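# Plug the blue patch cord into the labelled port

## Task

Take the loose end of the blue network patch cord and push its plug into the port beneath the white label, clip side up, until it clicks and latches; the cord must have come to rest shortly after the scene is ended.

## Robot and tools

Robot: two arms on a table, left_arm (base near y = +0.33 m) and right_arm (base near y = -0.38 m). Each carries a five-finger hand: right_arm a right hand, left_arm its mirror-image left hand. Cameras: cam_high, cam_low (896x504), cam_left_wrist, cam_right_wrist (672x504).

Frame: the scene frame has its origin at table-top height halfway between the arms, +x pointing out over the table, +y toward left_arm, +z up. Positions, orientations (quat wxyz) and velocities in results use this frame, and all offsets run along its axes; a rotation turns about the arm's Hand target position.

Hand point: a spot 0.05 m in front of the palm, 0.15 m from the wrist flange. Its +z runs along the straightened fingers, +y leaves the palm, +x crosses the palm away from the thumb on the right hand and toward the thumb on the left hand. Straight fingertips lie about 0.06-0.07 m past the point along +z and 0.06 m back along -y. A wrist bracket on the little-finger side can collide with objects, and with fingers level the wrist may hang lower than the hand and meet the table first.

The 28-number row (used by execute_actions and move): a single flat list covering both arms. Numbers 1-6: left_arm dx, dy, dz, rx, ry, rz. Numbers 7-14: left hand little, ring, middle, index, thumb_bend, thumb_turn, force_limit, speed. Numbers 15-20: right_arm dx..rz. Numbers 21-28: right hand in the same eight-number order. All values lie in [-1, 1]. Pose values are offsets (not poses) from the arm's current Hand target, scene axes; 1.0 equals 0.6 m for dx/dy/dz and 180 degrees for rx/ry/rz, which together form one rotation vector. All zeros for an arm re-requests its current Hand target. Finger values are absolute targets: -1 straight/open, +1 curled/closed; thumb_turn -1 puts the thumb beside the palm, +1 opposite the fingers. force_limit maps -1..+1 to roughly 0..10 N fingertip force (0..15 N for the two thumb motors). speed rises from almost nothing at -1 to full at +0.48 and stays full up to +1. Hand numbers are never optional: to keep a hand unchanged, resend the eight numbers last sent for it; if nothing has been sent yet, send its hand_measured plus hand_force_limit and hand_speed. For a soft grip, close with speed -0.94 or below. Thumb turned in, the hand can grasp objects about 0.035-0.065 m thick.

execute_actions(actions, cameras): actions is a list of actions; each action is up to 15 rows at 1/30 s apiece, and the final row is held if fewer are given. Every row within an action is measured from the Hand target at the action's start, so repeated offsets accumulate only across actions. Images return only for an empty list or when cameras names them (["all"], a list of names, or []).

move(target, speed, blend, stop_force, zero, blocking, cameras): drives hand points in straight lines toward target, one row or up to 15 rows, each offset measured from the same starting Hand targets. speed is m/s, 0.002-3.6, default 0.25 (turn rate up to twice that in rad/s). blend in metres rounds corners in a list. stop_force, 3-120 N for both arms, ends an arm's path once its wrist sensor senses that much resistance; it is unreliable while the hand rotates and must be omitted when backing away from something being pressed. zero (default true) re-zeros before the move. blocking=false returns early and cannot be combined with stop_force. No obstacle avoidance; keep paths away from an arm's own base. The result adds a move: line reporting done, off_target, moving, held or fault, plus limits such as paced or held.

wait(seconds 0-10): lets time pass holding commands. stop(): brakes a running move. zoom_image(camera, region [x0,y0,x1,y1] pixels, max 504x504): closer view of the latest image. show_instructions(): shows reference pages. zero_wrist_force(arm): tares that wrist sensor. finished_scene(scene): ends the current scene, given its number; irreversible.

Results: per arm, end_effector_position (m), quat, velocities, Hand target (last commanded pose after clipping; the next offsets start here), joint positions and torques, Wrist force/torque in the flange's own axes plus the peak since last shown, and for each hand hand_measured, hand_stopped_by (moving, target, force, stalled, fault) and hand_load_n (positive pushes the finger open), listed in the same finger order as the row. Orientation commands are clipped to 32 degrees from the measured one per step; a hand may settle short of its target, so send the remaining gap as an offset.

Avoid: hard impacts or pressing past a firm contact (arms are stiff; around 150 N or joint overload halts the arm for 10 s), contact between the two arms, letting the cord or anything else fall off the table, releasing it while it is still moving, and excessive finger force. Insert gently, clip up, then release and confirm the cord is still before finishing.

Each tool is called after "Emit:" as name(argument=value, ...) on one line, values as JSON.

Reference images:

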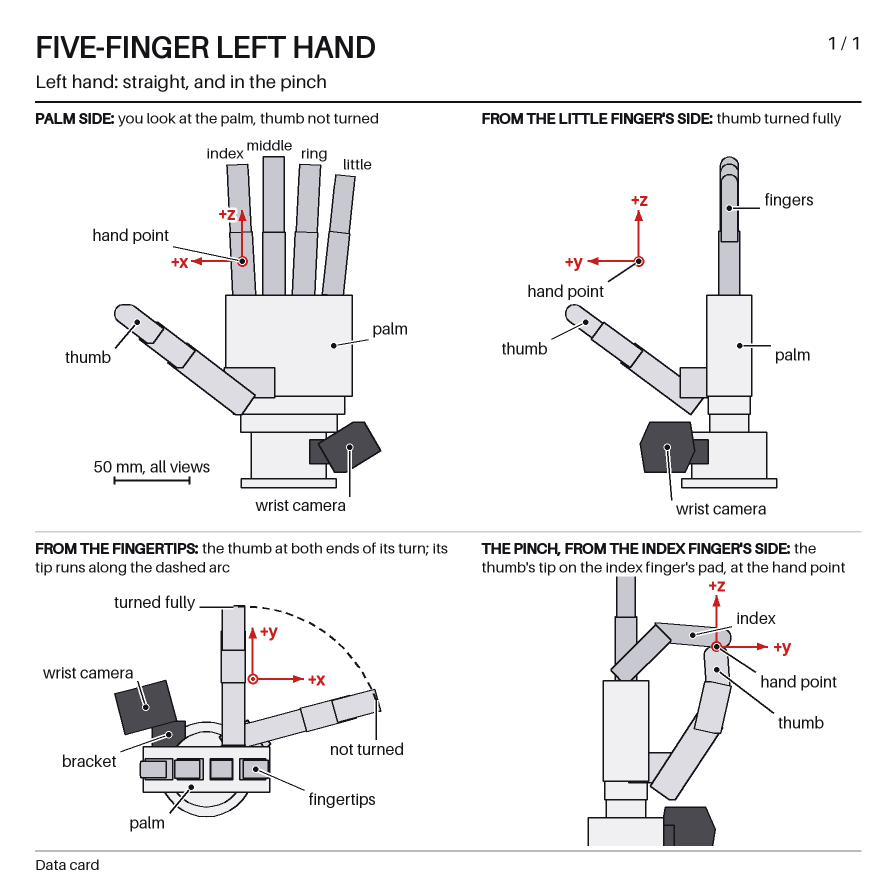

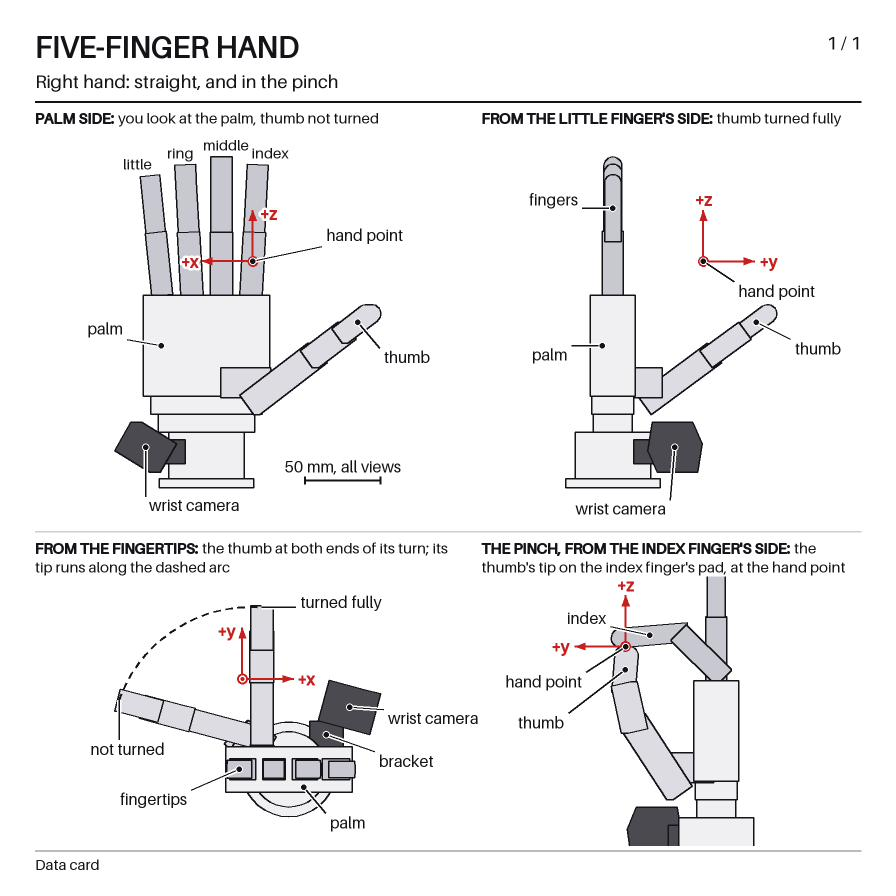

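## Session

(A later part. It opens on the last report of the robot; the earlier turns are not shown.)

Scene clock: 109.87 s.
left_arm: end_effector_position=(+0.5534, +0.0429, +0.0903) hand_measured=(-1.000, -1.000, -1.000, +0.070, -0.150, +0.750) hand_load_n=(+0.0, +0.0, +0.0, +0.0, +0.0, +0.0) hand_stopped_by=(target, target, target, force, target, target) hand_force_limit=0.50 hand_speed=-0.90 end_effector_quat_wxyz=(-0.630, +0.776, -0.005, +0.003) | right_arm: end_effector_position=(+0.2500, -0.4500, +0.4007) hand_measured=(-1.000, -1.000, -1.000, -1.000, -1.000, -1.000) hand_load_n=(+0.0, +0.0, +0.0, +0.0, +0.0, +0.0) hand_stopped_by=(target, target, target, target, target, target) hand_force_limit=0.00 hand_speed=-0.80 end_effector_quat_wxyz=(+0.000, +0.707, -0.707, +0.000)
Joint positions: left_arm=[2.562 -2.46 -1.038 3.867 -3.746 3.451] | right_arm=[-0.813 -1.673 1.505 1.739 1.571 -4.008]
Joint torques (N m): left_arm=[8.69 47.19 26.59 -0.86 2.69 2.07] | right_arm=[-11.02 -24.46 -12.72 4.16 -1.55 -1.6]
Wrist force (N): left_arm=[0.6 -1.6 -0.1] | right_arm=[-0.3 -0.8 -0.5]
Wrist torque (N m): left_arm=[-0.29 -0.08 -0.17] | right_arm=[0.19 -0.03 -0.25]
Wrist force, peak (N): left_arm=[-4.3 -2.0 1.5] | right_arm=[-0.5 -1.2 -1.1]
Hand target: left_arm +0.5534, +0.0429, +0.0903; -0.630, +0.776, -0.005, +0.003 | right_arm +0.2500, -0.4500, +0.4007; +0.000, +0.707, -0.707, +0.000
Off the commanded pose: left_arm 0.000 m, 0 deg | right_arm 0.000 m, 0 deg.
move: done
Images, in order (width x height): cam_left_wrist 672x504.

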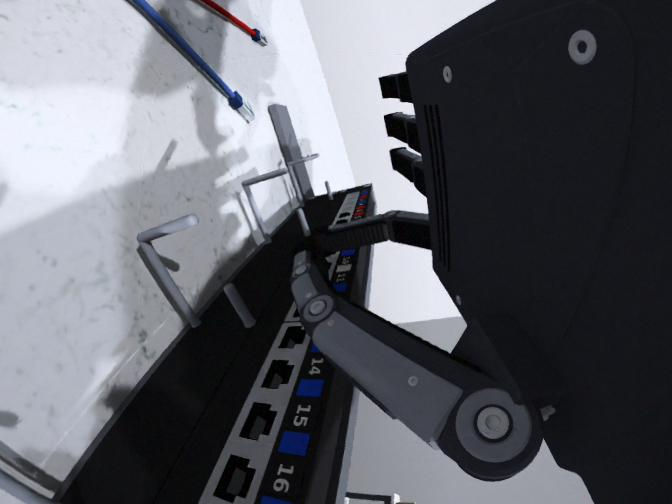

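Emit:
move(target=[-0.0833,-0.08,0.1,0,0,0,-1,-1,-1,-0.3,-0.15,0.75,0.5,0,0,0,0,0,0,0,-1,-1,-1,-1,-1,-1,0,-0.8], speed=0.1, cameras=["all"])

Emit:
zoom_image(camera="cam_left_wrist", region=[100, 0, 400, 260])

Emit:
zoom_image(camera="cam_high", region=[340, 130, 560, 330])

Scene clock: 111.63 s.
left_arm: end_effector_position=(+0.5035, -0.0050, +0.1503) hand_measured=(-1.000, -1.000, -1.000, -0.300, -0.150, +0.750) hand_load_n=(+0.0, -0.5, +0.0, +0.0, +0.0, +0.0) hand_stopped_by=(target, target, target, target, target, target) hand_force_limit=0.50 hand_speed=0.00 end_effector_quat_wxyz=(-0.630, +0.776, -0.005, +0.003) | right_arm: end_effector_position=(+0.2500, -0.4500, +0.4007) hand_measured=(-1.000, -1.000, -1.000, -1.000, -1.000, -1.000) hand_load_n=(+0.0, +0.0, +0.0, +0.0, -0.5, +0.0) hand_stopped_by=(target, target, target, target, target, target) hand_force_limit=0.00 hand_speed=-0.80 end_effector_quat_wxyz=(+0.000, +0.707, -0.707, +0.000)
Joint positions: left_arm=[2.469 -2.422 -0.945 3.695 -3.833 3.399] | right_arm=[-0.813 -1.673 1.505 1.739 1.571 -4.008]
Joint torques (N m): left_arm=[-9.16 64.62 28.14 -1.36 -1.48 -2.25] | right_arm=[-10.6 -24.28 -11.85 3.94 -1.81 -1.46]
Wrist force (N): left_arm=[0.6 -1.7 -0.1] | right_arm=[-0.5 -0.7 -0.4]
Wrist torque (N m): left_arm=[-0.33 -0.09 0.01] | right_arm=[0.19 0.00 -0.26]
Wrist force, peak (N): left_arm=[0.2 -2.0 -0.3] | right_arm=[-0.5 -1.4 -0.7]
Hand target: left_arm +0.5034, -0.0051, +0.1503; -0.630, +0.776, -0.005, +0.003 | right_arm +0.2500, -0.4500, +0.4007; +0.000, +0.707, -0.707, +0.000
Off the commanded pose: left_arm 0.000 m, 0 deg | right_arm 0.000 m, 0 deg.
move: done

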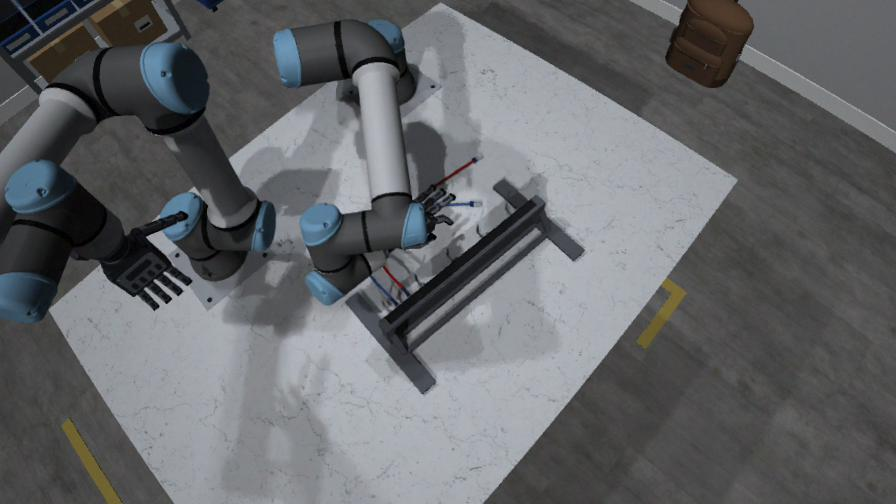

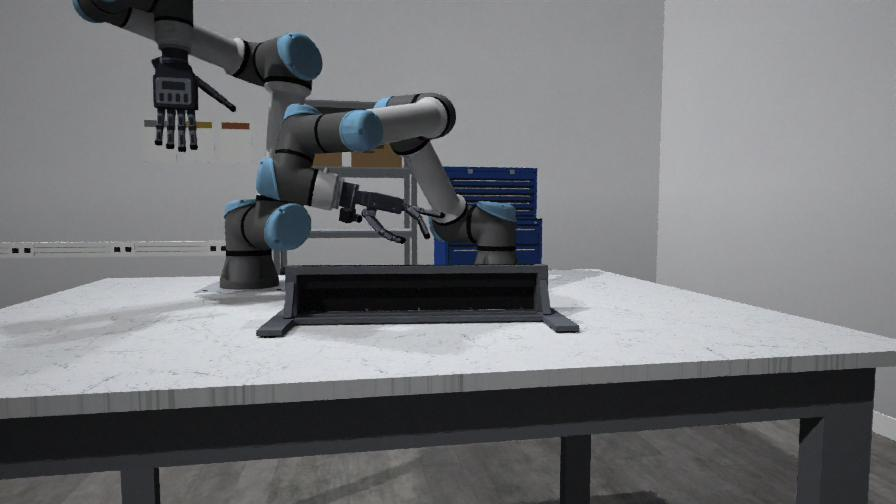

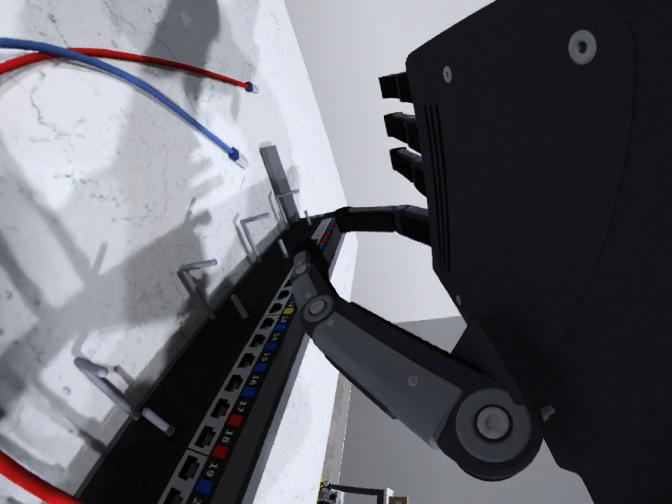

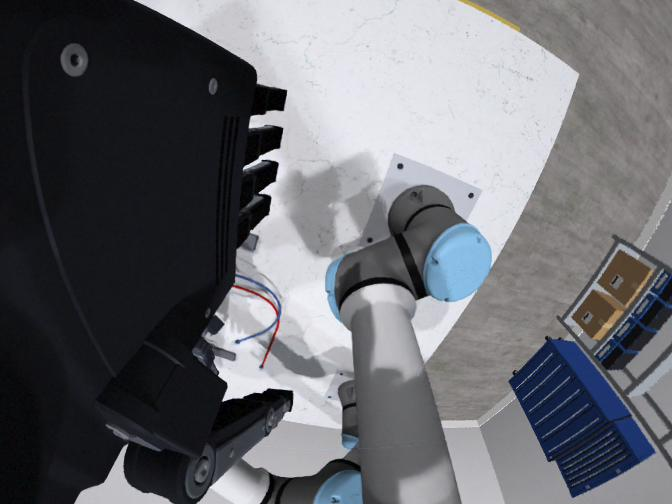

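Scaled by 1.680 from the camera's 672x504 image, which has a finer 960x720 frame.

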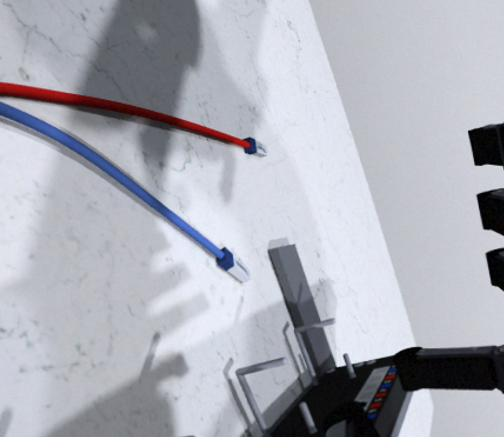

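Scaled by 2.291 from the camera's 896x504 image, which has a finer 1280x720 frame.

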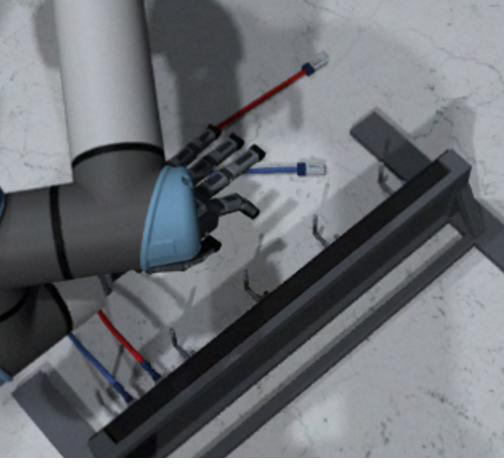

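Emit:
move(target=[-0.1723,0.2917,0.1662,-0.4333,0.005,0,-1,-1,-1,-1,-1,0.75,0.5,0,0,0,0,0,0,0,-1,-1,-1,-1,-1,-1,0,-0.8], speed=0.25, cameras=["cam_left_wrist","cam_high"])

Emit:
zoom_image(camera="cam_left_wrist", region=[200, 80, 440, 330])

Scene clock: 127.40 s.
left_arm: end_effector_position=(+0.4001, +0.1699, +0.2500) hand_measured=(-1.000, -1.000, -1.000, -1.000, -1.000, +0.750) hand_load_n=(+0.0, +0.0, +0.0, +0.0, -0.5, +0.0) hand_stopped_by=(target, target, target, target, target, target) hand_force_limit=0.50 hand_speed=0.00 end_effector_quat_wxyz=(-0.002, +1.000, -0.007, +0.000) | right_arm: end_effector_position=(+0.2500, -0.4500, +0.4007) hand_measured=(-1.000, -1.000, -1.000, -1.000, -1.000, -1.000) hand_load_n=(+0.0, +0.0, +0.0, +0.0, +0.0, +0.0) hand_stopped_by=(target, target, target, target, target, target) hand_force_limit=0.00 hand_speed=-0.80 end_effector_quat_wxyz=(+0.000, +0.707, -0.707, +0.000)
Joint positions: left_arm=[3.241 -1.315 -2.015 4.902 -4.709 4.821] | right_arm=[-0.813 -1.673 1.505 1.739 1.571 -4.008]
Joint torques (N m): left_arm=[7.67 25.29 12.02 0.79 -2.05 2.32] | right_arm=[-10.27 -25.87 -12.44 4.22 -1.86 -1.54]
Wrist force (N): left_arm=[0.9 -1.7 -1.0] | right_arm=[-0.7 -1.1 -0.6]
Wrist torque (N m): left_arm=[-0.45 -0.16 -0.18] | right_arm=[0.15 0.04 -0.29]
Wrist force, peak (N): left_arm=[0.7 -2.6 -1.0] | right_arm=[-0.5 -1.4 -0.8]
Hand target: left_arm +0.4001, +0.1699, +0.2501; -0.001, +1.000, -0.007, +0.000 | right_arm +0.2500, -0.4500, +0.4007; +0.000, +0.707, -0.707, +0.000
Off the commanded pose: left_arm 0.000 m, 0 deg | right_arm 0.000 m, 0 deg.
move: done
Images, in order (width x height): cam_high 896x504, cam_left_wrist 672x504.

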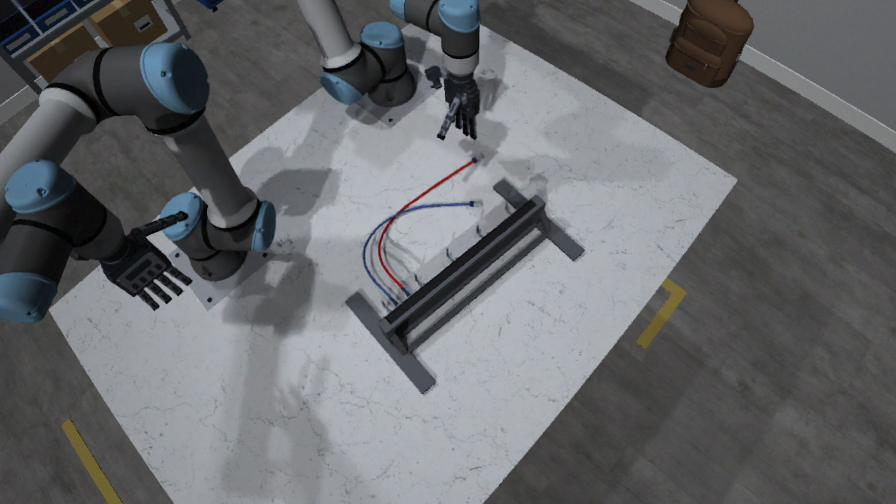

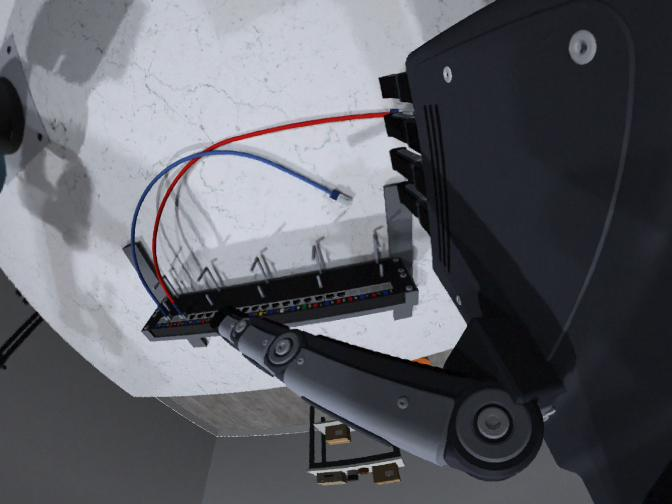

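Scaled by 2.016 from the camera's 672x504 image, which has a finer 960x720 frame.

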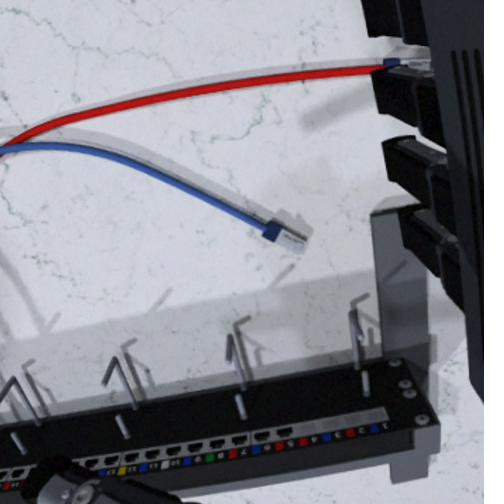

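Emit:
move(target=[[0.0382,-0.0557,-0.2167,0,0,0,1,1,1,-1,-1,0.75,0.5,0,0,0,0,0,0,0,-1,-1,-1,-1,-1,-1,0,-0.8],[0.0382,-0.0557,-0.305,0,0,0,1,1,1,-1,-1,0.75,0.5,0,0,0,0,0,0,0,-1,-1,-1,-1,-1,-1,0,-0.8],[0.0648,-0.0748,-0.305,0,0,0,1,1,1,-1,-1,0.75,0.5,0,0,0,0,0,0,0,-1,-1,-1,-1,-1,-1,0,-0.8],[0.1065,-0.1082,-0.305,0,0,0,1,1,1,-1,-1,0.75,0.5,0,0,0,0,0,0,0,-1,-1,-1,-1,-1,-1,0,-0.8],[0.1165,-0.1498,-0.305,0,0,0,1,1,1,-1,-1,0.75,0.5,0,0,0,0,0,0,0,-1,-1,-1,-1,-1,-1,0,-0.8]], speed=0.08, blend=[0, 0, 0.005, 0.01, 0], cameras=["cam_left_wrist","cam_high"])

Emit:
zoom_image(camera="cam_left_wrist", region=[200, 80, 440, 330])

Scene clock: 132.73 s.
left_arm: end_effector_position=(+0.4699, +0.0802, +0.0671) hand_measured=(+1.000, +1.000, +1.000, -1.000, -1.000, +0.750) hand_load_n=(+0.0, +0.0, +0.0, +0.0, +0.0, +0.0) hand_stopped_by=(target, target, target, target, target, target) hand_force_limit=0.50 hand_speed=0.00 end_effector_quat_wxyz=(-0.001, +1.000, -0.007, +0.000) | right_arm: end_effector_position=(+0.2500, -0.4500, +0.4007) hand_measured=(-1.000, -1.000, -1.000, -1.000, -1.000, -1.000) hand_load_n=(+0.0, +0.0, +0.0, -0.5, +0.0, +0.0) hand_stopped_by=(target, target, target, target, target, target) hand_force_limit=0.00 hand_speed=-0.80 end_effector_quat_wxyz=(+0.000, +0.707, -0.707, +0.000)
Joint positions: left_arm=[3.032 -1.771 -2.101 5.443 -4.709 4.612] | right_arm=[-0.813 -1.673 1.505 1.739 1.571 -4.008]
Joint torques (N m): left_arm=[-9.15 19.23 26.96 1 1.69 -2.3] | right_arm=[-12.61 -24.34 -12.21 4.49 -1.7 -1.76]
Wrist force (N): left_arm=[0.9 -2.0 -1.1] | right_arm=[-0.6 -1.0 -0.7]
Wrist torque (N m): left_arm=[-0.46 -0.14 0.03] | right_arm=[0.16 0.03 -0.27]
Wrist force, peak (N): left_arm=[0.8 -1.9 -1.6] | right_arm=[-0.8 -1.4 -0.6]
Hand target: left_arm +0.4700, +0.0800, +0.0671; -0.001, +1.000, -0.007, +0.000 | right_arm +0.2500, -0.4500, +0.4007; +0.000, +0.707, -0.707, +0.000
Off the commanded pose: left_arm 0.000 m, 0 deg | right_arm 0.000 m, 0 deg.
move: done
Images, in order (width x height): cam_high 896x504, cam_left_wrist 672x504.

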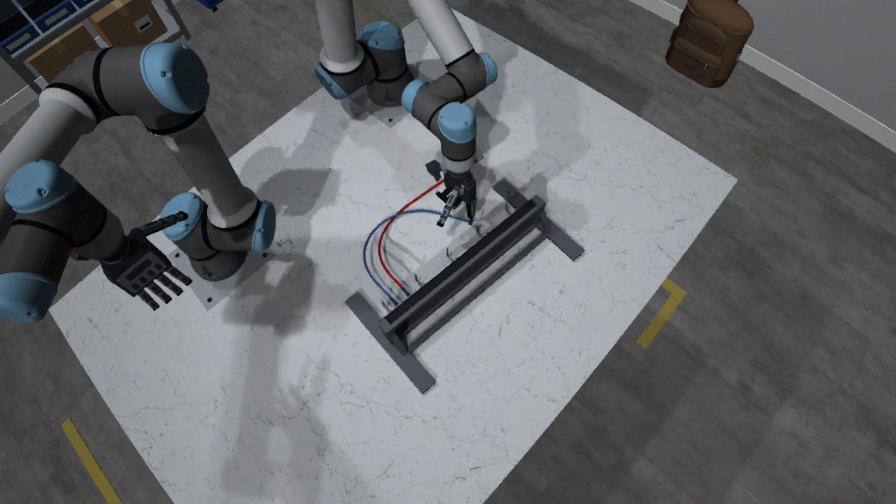

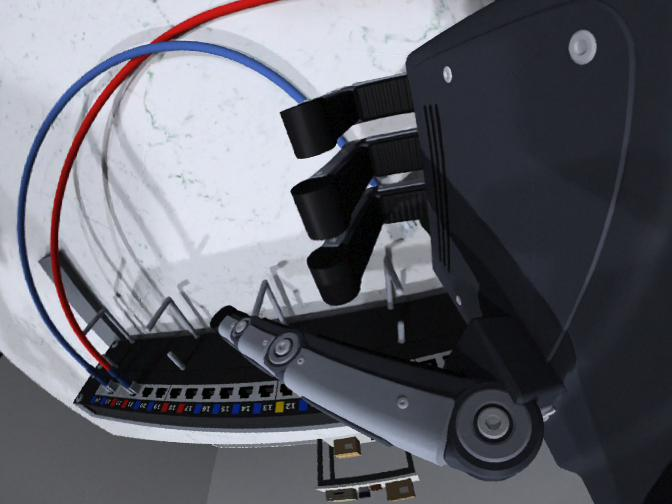

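Scaled by 2.016 from the camera's 672x504 image, which has a finer 960x720 frame.

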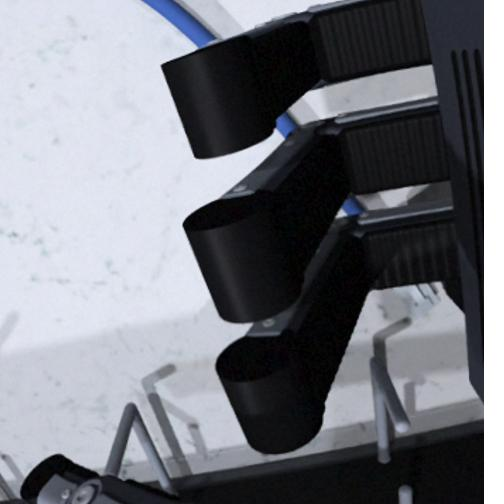

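Emit:
move(target=[-0.05,-0.02,0.3,0,0,0,1,1,1,-1,-1,0.75,0.5,0,0,0,0,0,0,0,-1,-1,-1,-1,-1,-1,0,-0.8], speed=0.2, cameras=["cam_left_wrist","cam_high"])

Emit:
zoom_image(camera="cam_left_wrist", region=[200, 80, 440, 330])

Scene clock: 134.53 s.
left_arm: end_effector_position=(+0.4400, +0.0680, +0.2469) hand_measured=(+1.000, +1.000, +1.000, -1.000, -1.000, +0.750) hand_load_n=(+0.0, +0.0, +0.0, +0.0, +0.0, +0.0) hand_stopped_by=(target, target, target, target, target, target) hand_force_limit=0.50 hand_speed=0.00 end_effector_quat_wxyz=(-0.001, +1.000, -0.007, +0.000) end_effector_velocity=(-0.001, +0.000, +0.000) end_effector_angular_velocity=(+0.001, +0.004, -0.001) | right_arm: end_effector_position=(+0.2500, -0.4500, +0.4007) hand_measured=(-1.000, -1.000, -1.000, -1.000, -1.000, -1.000) hand_load_n=(+0.0, +0.0, +0.0, +0.0, +0.0, +0.0) hand_stopped_by=(target, target, target, target, target, target) hand_force_limit=0.00 hand_speed=-0.80 end_effector_quat_wxyz=(+0.000, +0.707, -0.707, +0.000)
Joint positions: left_arm=[2.998 -1.503 -1.868 4.942 -4.709 4.578] | right_arm=[-0.813 -1.673 1.505 1.739 1.571 -4.008]
Joint velocities: left_arm=[0 -0.001 0.002 -0.005 0.001 0] | right_arm=[within noise]
Joint torques (N m): left_arm=[-10.05 32.67 31.63 0.91 1.78 -2.35] | right_arm=[-10.86 -24.66 -12.62 4.13 -1.69 -1.68]
Wrist force (N): left_arm=[0.9 -1.6 -1.0] | right_arm=[-0.6 -0.9 -0.5]
Wrist torque (N m): left_arm=[-0.44 -0.15 0.02] | right_arm=[0.16 0.02 -0.26]
Wrist force, peak (N): left_arm=[0.6 -1.5 -1.8] | right_arm=[-0.6 -1.3 -0.7]
Hand target: left_arm +0.4400, +0.0680, +0.2471; -0.001, +1.000, -0.007, +0.000 | right_arm +0.2500, -0.4500, +0.4007; +0.000, +0.707, -0.707, +0.000
Off the commanded pose: left_arm 0.000 m, 0 deg | right_arm 0.000 m, 0 deg.
move: done
Images, in order (width x height): cam_high 896x504, cam_left_wrist 672x504.

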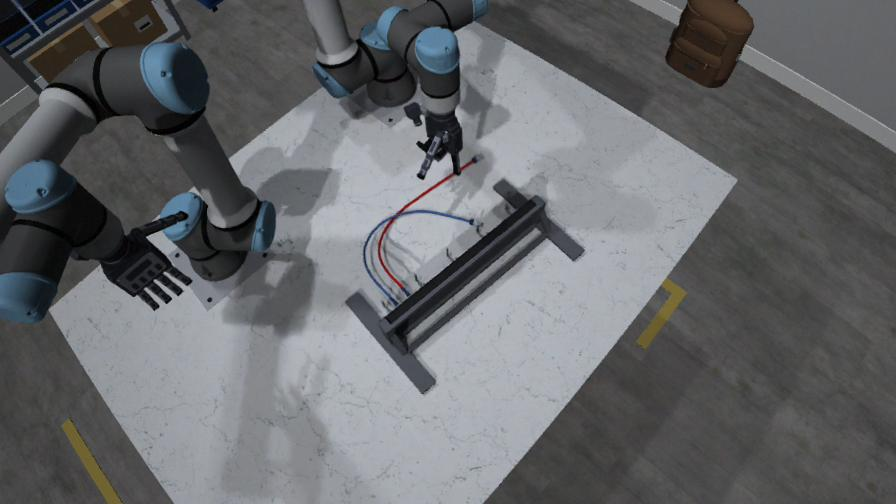

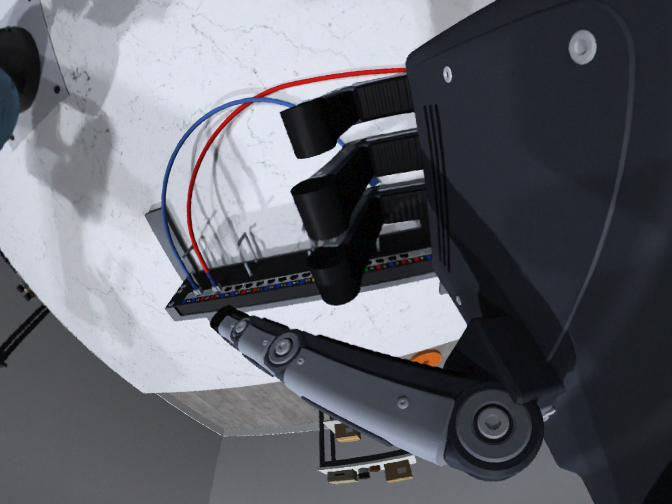

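Scaled by 2.016 from the camera's 672x504 image, which has a finer 960x720 frame.

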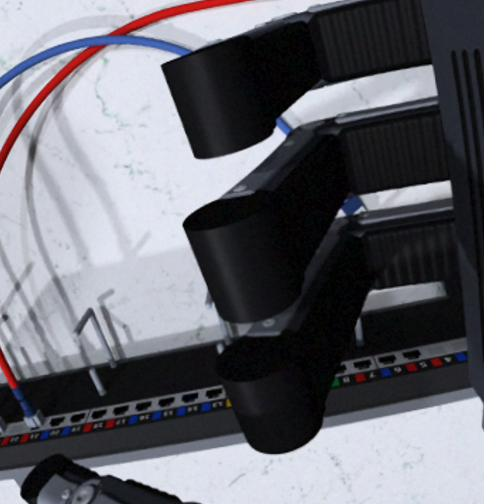

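Emit:
move(target=[0,0,0,0,0,0,-1,-1,-1,-1,-1,-1,0.5,0,0,0,0,0,0,0,-1,-1,-1,-1,-1,-1,0,-0.8], cameras=["cam_left_wrist"])

Emit:
zoom_image(camera="cam_left_wrist", region=[270, 90, 450, 290])

Emit:
zoom_image(camera="cam_high", region=[420, 170, 560, 270])

Scene clock: 135.80 s.
left_arm: end_effector_position=(+0.4400, +0.0680, +0.2471) hand_measured=(-1.000, -1.000, -1.000, -1.000, -1.000, -1.000) hand_load_n=(+0.0, +0.0, +0.0, +0.0, +0.0, +0.0) hand_stopped_by=(target, target, target, target, target, target) hand_force_limit=0.50 hand_speed=0.00 end_effector_quat_wxyz=(-0.001, +1.000, -0.007, +0.000) | right_arm: end_effector_position=(+0.2500, -0.4500, +0.4007) hand_measured=(-1.000, -1.000, -1.000, -1.000, -1.000, -1.000) hand_load_n=(+0.0, +0.0, +0.0, +0.0, +0.0, +0.0) hand_stopped_by=(target, target, target, target, target, target) hand_force_limit=0.00 hand_speed=-0.80 end_effector_quat_wxyz=(+0.000, +0.707, -0.707, +0.000)
Joint positions: left_arm=[2.998 -1.503 -1.868 4.942 -4.709 4.578] | right_arm=[-0.813 -1.673 1.505 1.739 1.571 -4.008]
Joint torques (N m): left_arm=[-8.46 31.87 27.36 1.46 1.49 -1.87] | right_arm=[-10.28 -25.82 -12.76 4.13 -1.65 -1.7]
Wrist force (N): left_arm=[0.9 -1.6 -0.9] | right_arm=[-0.3 -1.0 -0.6]
Wrist torque (N m): left_arm=[-0.46 -0.16 0.02] | right_arm=[0.16 -0.02 -0.25]
Wrist force, peak (N): left_arm=[0.8 -1.7 -1.2] | right_arm=[-0.4 -1.3 -0.8]
Hand target: left_arm +0.4400, +0.0680, +0.2471; -0.001, +1.000, -0.007, +0.000 | right_arm +0.2500, -0.4500, +0.4007; +0.000, +0.707, -0.707, +0.000
Off the commanded pose: left_arm 0.000 m, 0 deg | right_arm 0.000 m, 0 deg.
move: done
Images, in order (width x height): cam_left_wrist 672x504.

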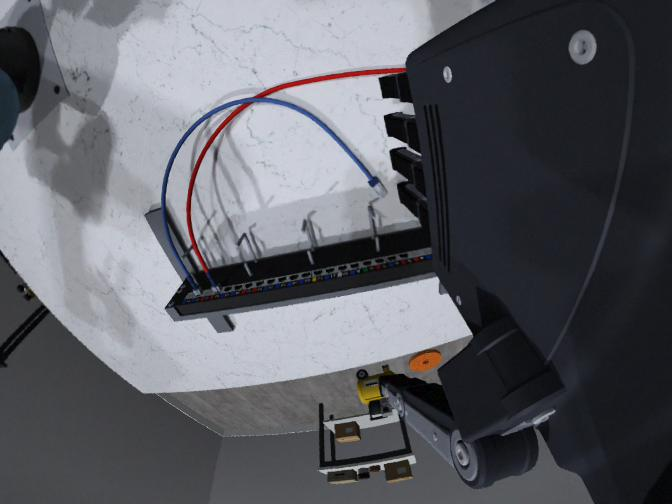

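Scaled by 2.520 from the camera's 672x504 image, which has a finer 960x720 frame.

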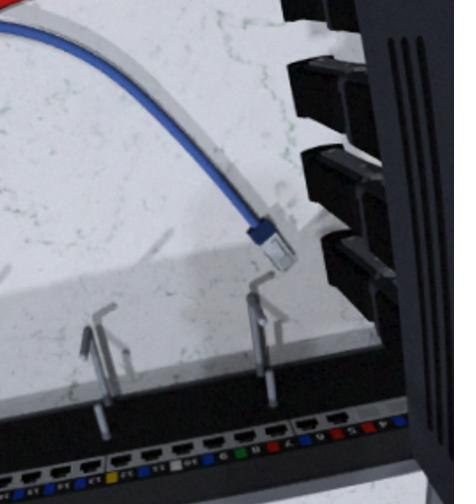

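This scene's latest camera images include none from cam_high. They are from: cam_left_wrist. cam_high's image comes with the result of a call that names it in "cameras".

Emit:
move(target=[[0.1117,0.04,-0.195,0,0,0,1,1,1,-1,-1,1,0.5,0,0,0,0,0,0,0,-1,-1,-1,-1,-1,-1,0,-0.8],[0.1117,0.04,-0.3,0,0,0,1,1,1,-1,-1,1,0.5,0,0,0,0,0,0,0,-1,-1,-1,-1,-1,-1,0,-0.8],[0.0367,-0.0633,-0.3,0,0,0,1,1,1,-1,-1,1,0.5,0,0,0,0,0,0,0,-1,-1,-1,-1,-1,-1,0,-0.8]], speed=[0.12, 0.08, 0.06], cameras=["cam_left_wrist","cam_high"])

Emit:
zoom_image(camera="cam_high", region=[380, 130, 560, 290])

Scene clock: 141.83 s.
left_arm: end_effector_position=(+0.4621, +0.0302, +0.0671) hand_measured=(+1.000, +1.000, +1.000, -1.000, -1.000, +1.000) hand_load_n=(+0.0, +0.0, +0.0, +0.0, +0.0, +0.0) hand_stopped_by=(target, target, target, target, target, target) hand_force_limit=0.50 hand_speed=0.00 end_effector_quat_wxyz=(-0.001, +1.000, -0.007, +0.000) | right_arm: end_effector_position=(+0.2500, -0.4500, +0.4007) hand_measured=(-1.000, -1.000, -1.000, -1.000, -1.000, -1.000) hand_load_n=(+0.0, +0.0, +0.0, +0.0, +0.0, +0.0) hand_stopped_by=(target, target, target, target, target, target) hand_force_limit=0.00 hand_speed=-0.80 end_effector_quat_wxyz=(+0.000, +0.707, -0.707, +0.000)
Joint positions: left_arm=[2.928 -1.8 -2.062 5.433 -4.709 4.507] | right_arm=[-0.813 -1.673 1.505 1.739 1.571 -4.008]
Joint torques (N m): left_arm=[-10.41 42.22 7.68 4.42 1.83 -2.29] | right_arm=[-10.53 -25.18 -12.05 4.15 -1.72 -1.61]
Wrist force (N): left_arm=[1.0 -1.7 -1.0] | right_arm=[-0.5 -0.9 -0.9]
Wrist torque (N m): left_arm=[-0.45 -0.15 0.03] | right_arm=[0.20 0.02 -0.26]
Wrist force, peak (N): left_arm=[1.0 -2.0 -1.1] | right_arm=[-0.6 -1.4 -0.8]
Hand target: left_arm +0.4620, +0.0301, +0.0671; -0.001, +1.000, -0.007, +0.000 | right_arm +0.2500, -0.4500, +0.4007; +0.000, +0.707, -0.707, +0.000
Off the commanded pose: left_arm 0.000 m, 0 deg | right_arm 0.000 m, 0 deg.
move: done
Images, in order (width x height): cam_high 896x504, cam_left_wrist 672x504.

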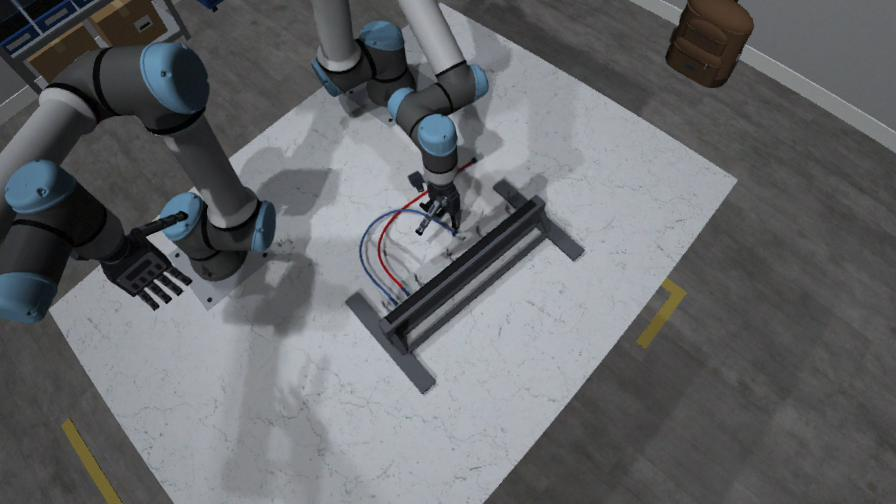

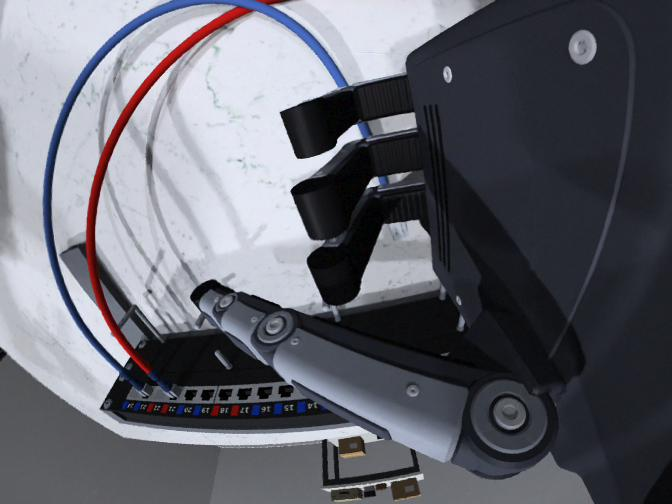

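Scaled by 2.800 from the camera's 896x504 image, which has a finer 1280x720 frame.

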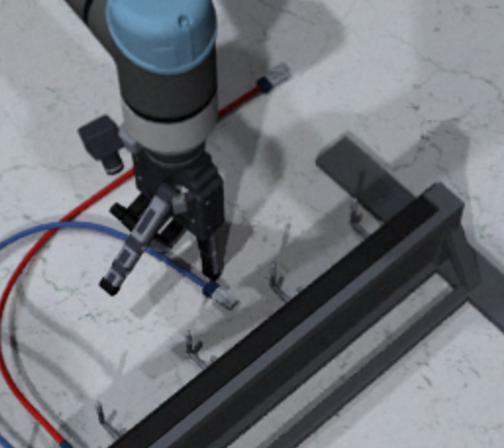

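Emit:
move(target=[0,-0.05,0,0,0,0,1,1,1,-1,-1,1,0.5,0,0,0,0,0,0,0,-1,-1,-1,-1,-1,-1,0,-0.8], speed=0.06, cameras=["cam_high"])

Emit:
zoom_image(camera="cam_high", region=[380, 130, 560, 290])

Scene clock: 143.90 s.
left_arm: end_effector_position=(+0.4620, +0.0002, +0.0671) hand_measured=(+1.000, +1.000, +1.000, -1.000, -1.000, +1.000) hand_load_n=(+0.0, +0.0, +0.5, +0.0, -0.5, +0.0) hand_stopped_by=(target, target, target, target, target, target) hand_force_limit=0.50 hand_speed=0.00 end_effector_quat_wxyz=(-0.001, +1.000, -0.007, +0.000) | right_arm: end_effector_position=(+0.2500, -0.4500, +0.4007) hand_measured=(-1.000, -1.000, -1.000, -1.000, -1.000, -1.000) hand_load_n=(+0.0, +0.0, +0.0, +0.0, +0.0, +0.0) hand_stopped_by=(target, target, target, target, target, target) hand_force_limit=0.00 hand_speed=-0.80 end_effector_quat_wxyz=(+0.000, +0.707, -0.707, +0.000)
Joint positions: left_arm=[2.869 -1.83 -2.022 5.423 -4.709 4.449] | right_arm=[-0.813 -1.673 1.505 1.739 1.571 -4.008]
Joint torques (N m): left_arm=[-11.26 21.87 26.36 0.94 1.73 -1.9] | right_arm=[-11.7 -25.05 -12.29 4.23 -1.7 -1.53]
Wrist force (N): left_arm=[0.9 -1.9 -1.1] | right_arm=[-0.5 -1.1 -0.5]
Wrist torque (N m): left_arm=[-0.46 -0.14 0.03] | right_arm=[0.14 0.01 -0.27]
Wrist force, peak (N): left_arm=[1.2 -2.2 -0.9] | right_arm=[-0.6 -1.5 -0.2]
Hand target: left_arm +0.4620, +0.0001, +0.0671; -0.001, +1.000, -0.007, +0.000 | right_arm +0.2500, -0.4500, +0.4007; +0.000, +0.707, -0.707, +0.000
Off the commanded pose: left_arm 0.000 m, 0 deg | right_arm 0.000 m, 0 deg.
move: done
Images, in order (width x height): cam_high 896x504.

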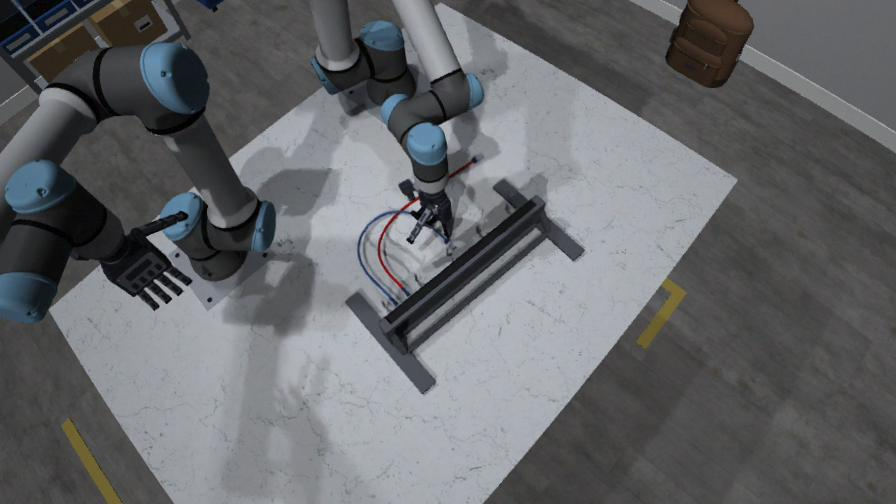

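Scaled by 2.800 from the camera's 896x504 image, which has a finer 1280x720 frame.

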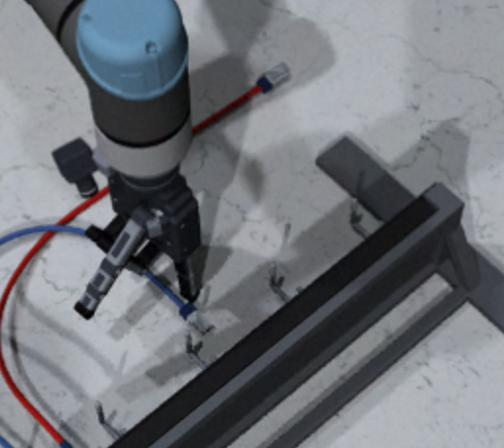

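Emit:
move(target=[-0.1,0.12,0.3,0,0,0,-1,-1,-1,-1,-1,1,0.5,0,0,0,0,0,0,0,-1,-1,-1,-1,-1,-1,0,-0.8], speed=0.2, cameras=["cam_left_wrist","cam_high"])

Emit:
zoom_image(camera="cam_left_wrist", region=[230, 100, 430, 300])

Emit:
zoom_image(camera="cam_high", region=[380, 150, 520, 290])

Scene clock: 145.80 s.
left_arm: end_effector_position=(+0.4020, +0.0720, +0.2469) hand_measured=(-1.000, -1.000, -1.000, -1.000, -1.000, +1.000) hand_load_n=(+0.0, +0.0, +0.0, +0.0, -0.5, +0.0) hand_stopped_by=(target, target, target, target, target, target) hand_force_limit=0.50 hand_speed=0.00 end_effector_quat_wxyz=(-0.001, +1.000, -0.007, +0.000) | right_arm: end_effector_position=(+0.2500, -0.4500, +0.4007) hand_measured=(-1.000, -1.000, -1.000, -1.000, -1.000, -1.000) hand_load_n=(+0.0, +0.0, +0.0, +0.0, +0.0, +0.0) hand_stopped_by=(target, target, target, target, target, target) hand_force_limit=0.00 hand_speed=-0.80 end_effector_quat_wxyz=(+0.000, +0.707, -0.707, +0.000)
Joint positions: left_arm=[2.994 -1.412 -1.948 4.931 -4.709 4.573] | right_arm=[-0.813 -1.673 1.505 1.739 1.571 -4.008]
Joint torques (N m): left_arm=[8.35 27.92 31.02 0.81 -1.86 2.14] | right_arm=[-10.92 -24.78 -12.85 4.16 -1.4 -1.59]
Wrist force (N): left_arm=[0.8 -1.6 -0.9] | right_arm=[-0.6 -1.3 -0.7]
Wrist torque (N m): left_arm=[-0.45 -0.14 -0.17] | right_arm=[0.12 0.02 -0.29]
Wrist force, peak (N): left_arm=[0.6 -2.0 -1.9] | right_arm=[-0.4 -1.3 -1.1]
Hand target: left_arm +0.4020, +0.0721, +0.2471; -0.001, +1.000, -0.007, +0.000 | right_arm +0.2500, -0.4500, +0.4007; +0.000, +0.707, -0.707, +0.000
Off the commanded pose: left_arm 0.000 m, 0 deg | right_arm 0.000 m, 0 deg.
move: done
Images, in order (width x height): cam_high 896x504, cam_left_wrist 672x504.

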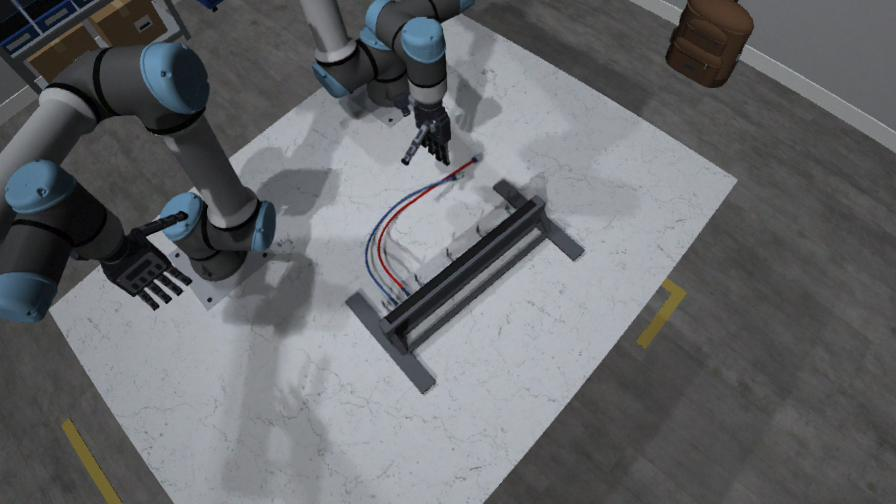

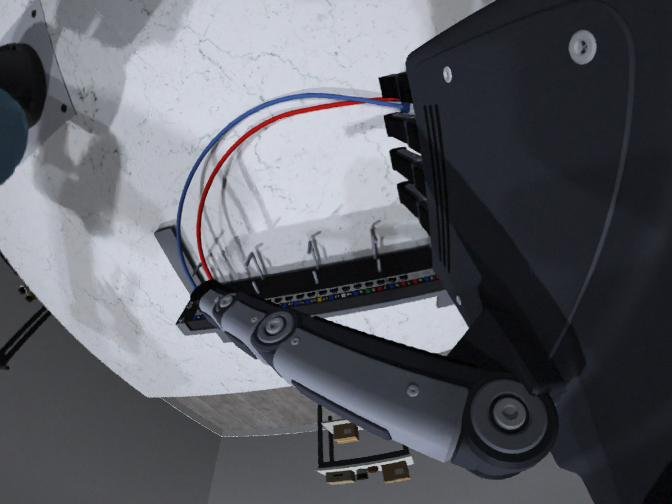

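Scaled by 2.520 from the camera's 672x504 image, which has a finer 960x720 frame.

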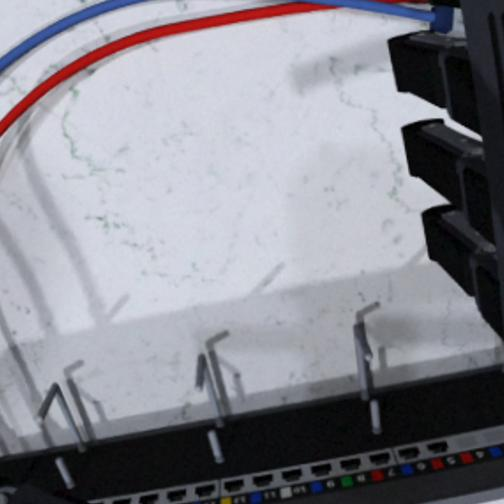

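Scaled by 3.600 from the camera's 896x504 image, which has a finer 1280x720 frame.

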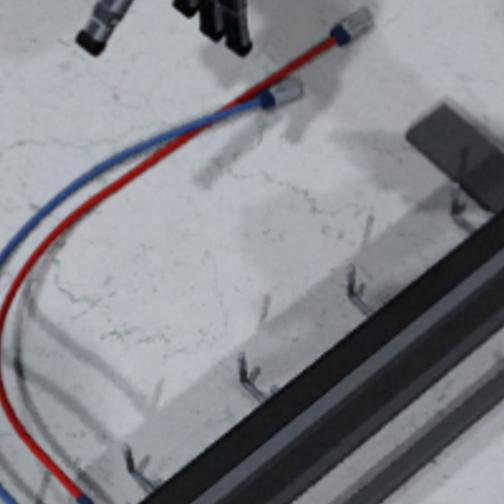

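Emit:
move(target=[0,0.13,0.0,0,0,0,-1,-1,-1,-1,-1,-1,0.5,0,0,0,0,0,0,0,-1,-1,-1,-1,-1,-1,0,-0.8], speed=0.2, cameras=["cam_left_wrist"])

Emit:
zoom_image(camera="cam_left_wrist", region=[240, 50, 440, 250])

Scene clock: 148.43 s.
left_arm: end_effector_position=(+0.4020, +0.1500, +0.2471) hand_measured=(-1.000, -1.000, -1.000, -1.000, -1.000, -1.000) hand_load_n=(+0.0, +0.0, +0.0, +0.0, +0.0, +0.0) hand_stopped_by=(target, target, target, target, target, target) hand_force_limit=0.50 hand_speed=0.00 end_effector_quat_wxyz=(-0.001, +1.000, -0.007, +0.000) | right_arm: end_effector_position=(+0.2500, -0.4500, +0.4007) hand_measured=(-1.000, -1.000, -1.000, -1.000, -1.000, -1.000) hand_load_n=(+0.0, +0.0, +0.0, +0.0, +0.0, +0.0) hand_stopped_by=(target, target, target, target, target, target) hand_force_limit=0.00 hand_speed=-0.80 end_effector_quat_wxyz=(+0.000, +0.707, -0.707, +0.000)
Joint positions: left_arm=[3.189 -1.336 -2.007 4.915 -4.709 4.768] | right_arm=[-0.813 -1.673 1.505 1.739 1.571 -4.008]
Joint torques (N m): left_arm=[7.42 25.77 14.08 0.83 -1.91 2.28] | right_arm=[-11.08 -25.85 -12.8 4.17 -1.56 -1.51]
Wrist force (N): left_arm=[0.7 -1.6 -0.9] | right_arm=[-0.6 -1.0 -0.5]
Wrist torque (N m): left_arm=[-0.46 -0.14 -0.19] | right_arm=[0.15 0.02 -0.27]
Wrist force, peak (N): left_arm=[1.0 -2.3 -1.0] | right_arm=[-0.7 -1.2 -0.9]
Hand target: left_arm +0.4020, +0.1501, +0.2471; -0.001, +1.000, -0.007, +0.000 | right_arm +0.2500, -0.4500, +0.4007; +0.000, +0.707, -0.707, +0.000
Off the commanded pose: left_arm 0.000 m, 0 deg | right_arm 0.000 m, 0 deg.
move: done
Images, in order (width x height): cam_left_wrist 672x504.

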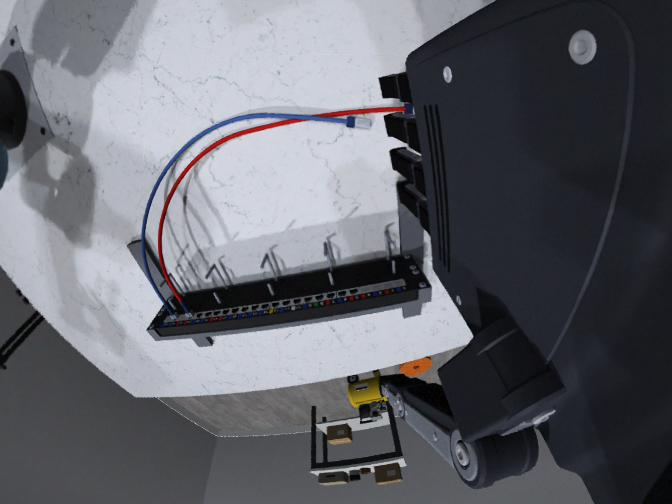

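Scaled by 2.520 from the camera's 672x504 image, which has a finer 960x720 frame.

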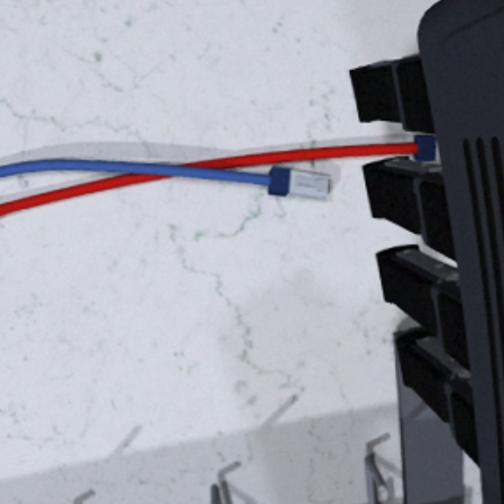

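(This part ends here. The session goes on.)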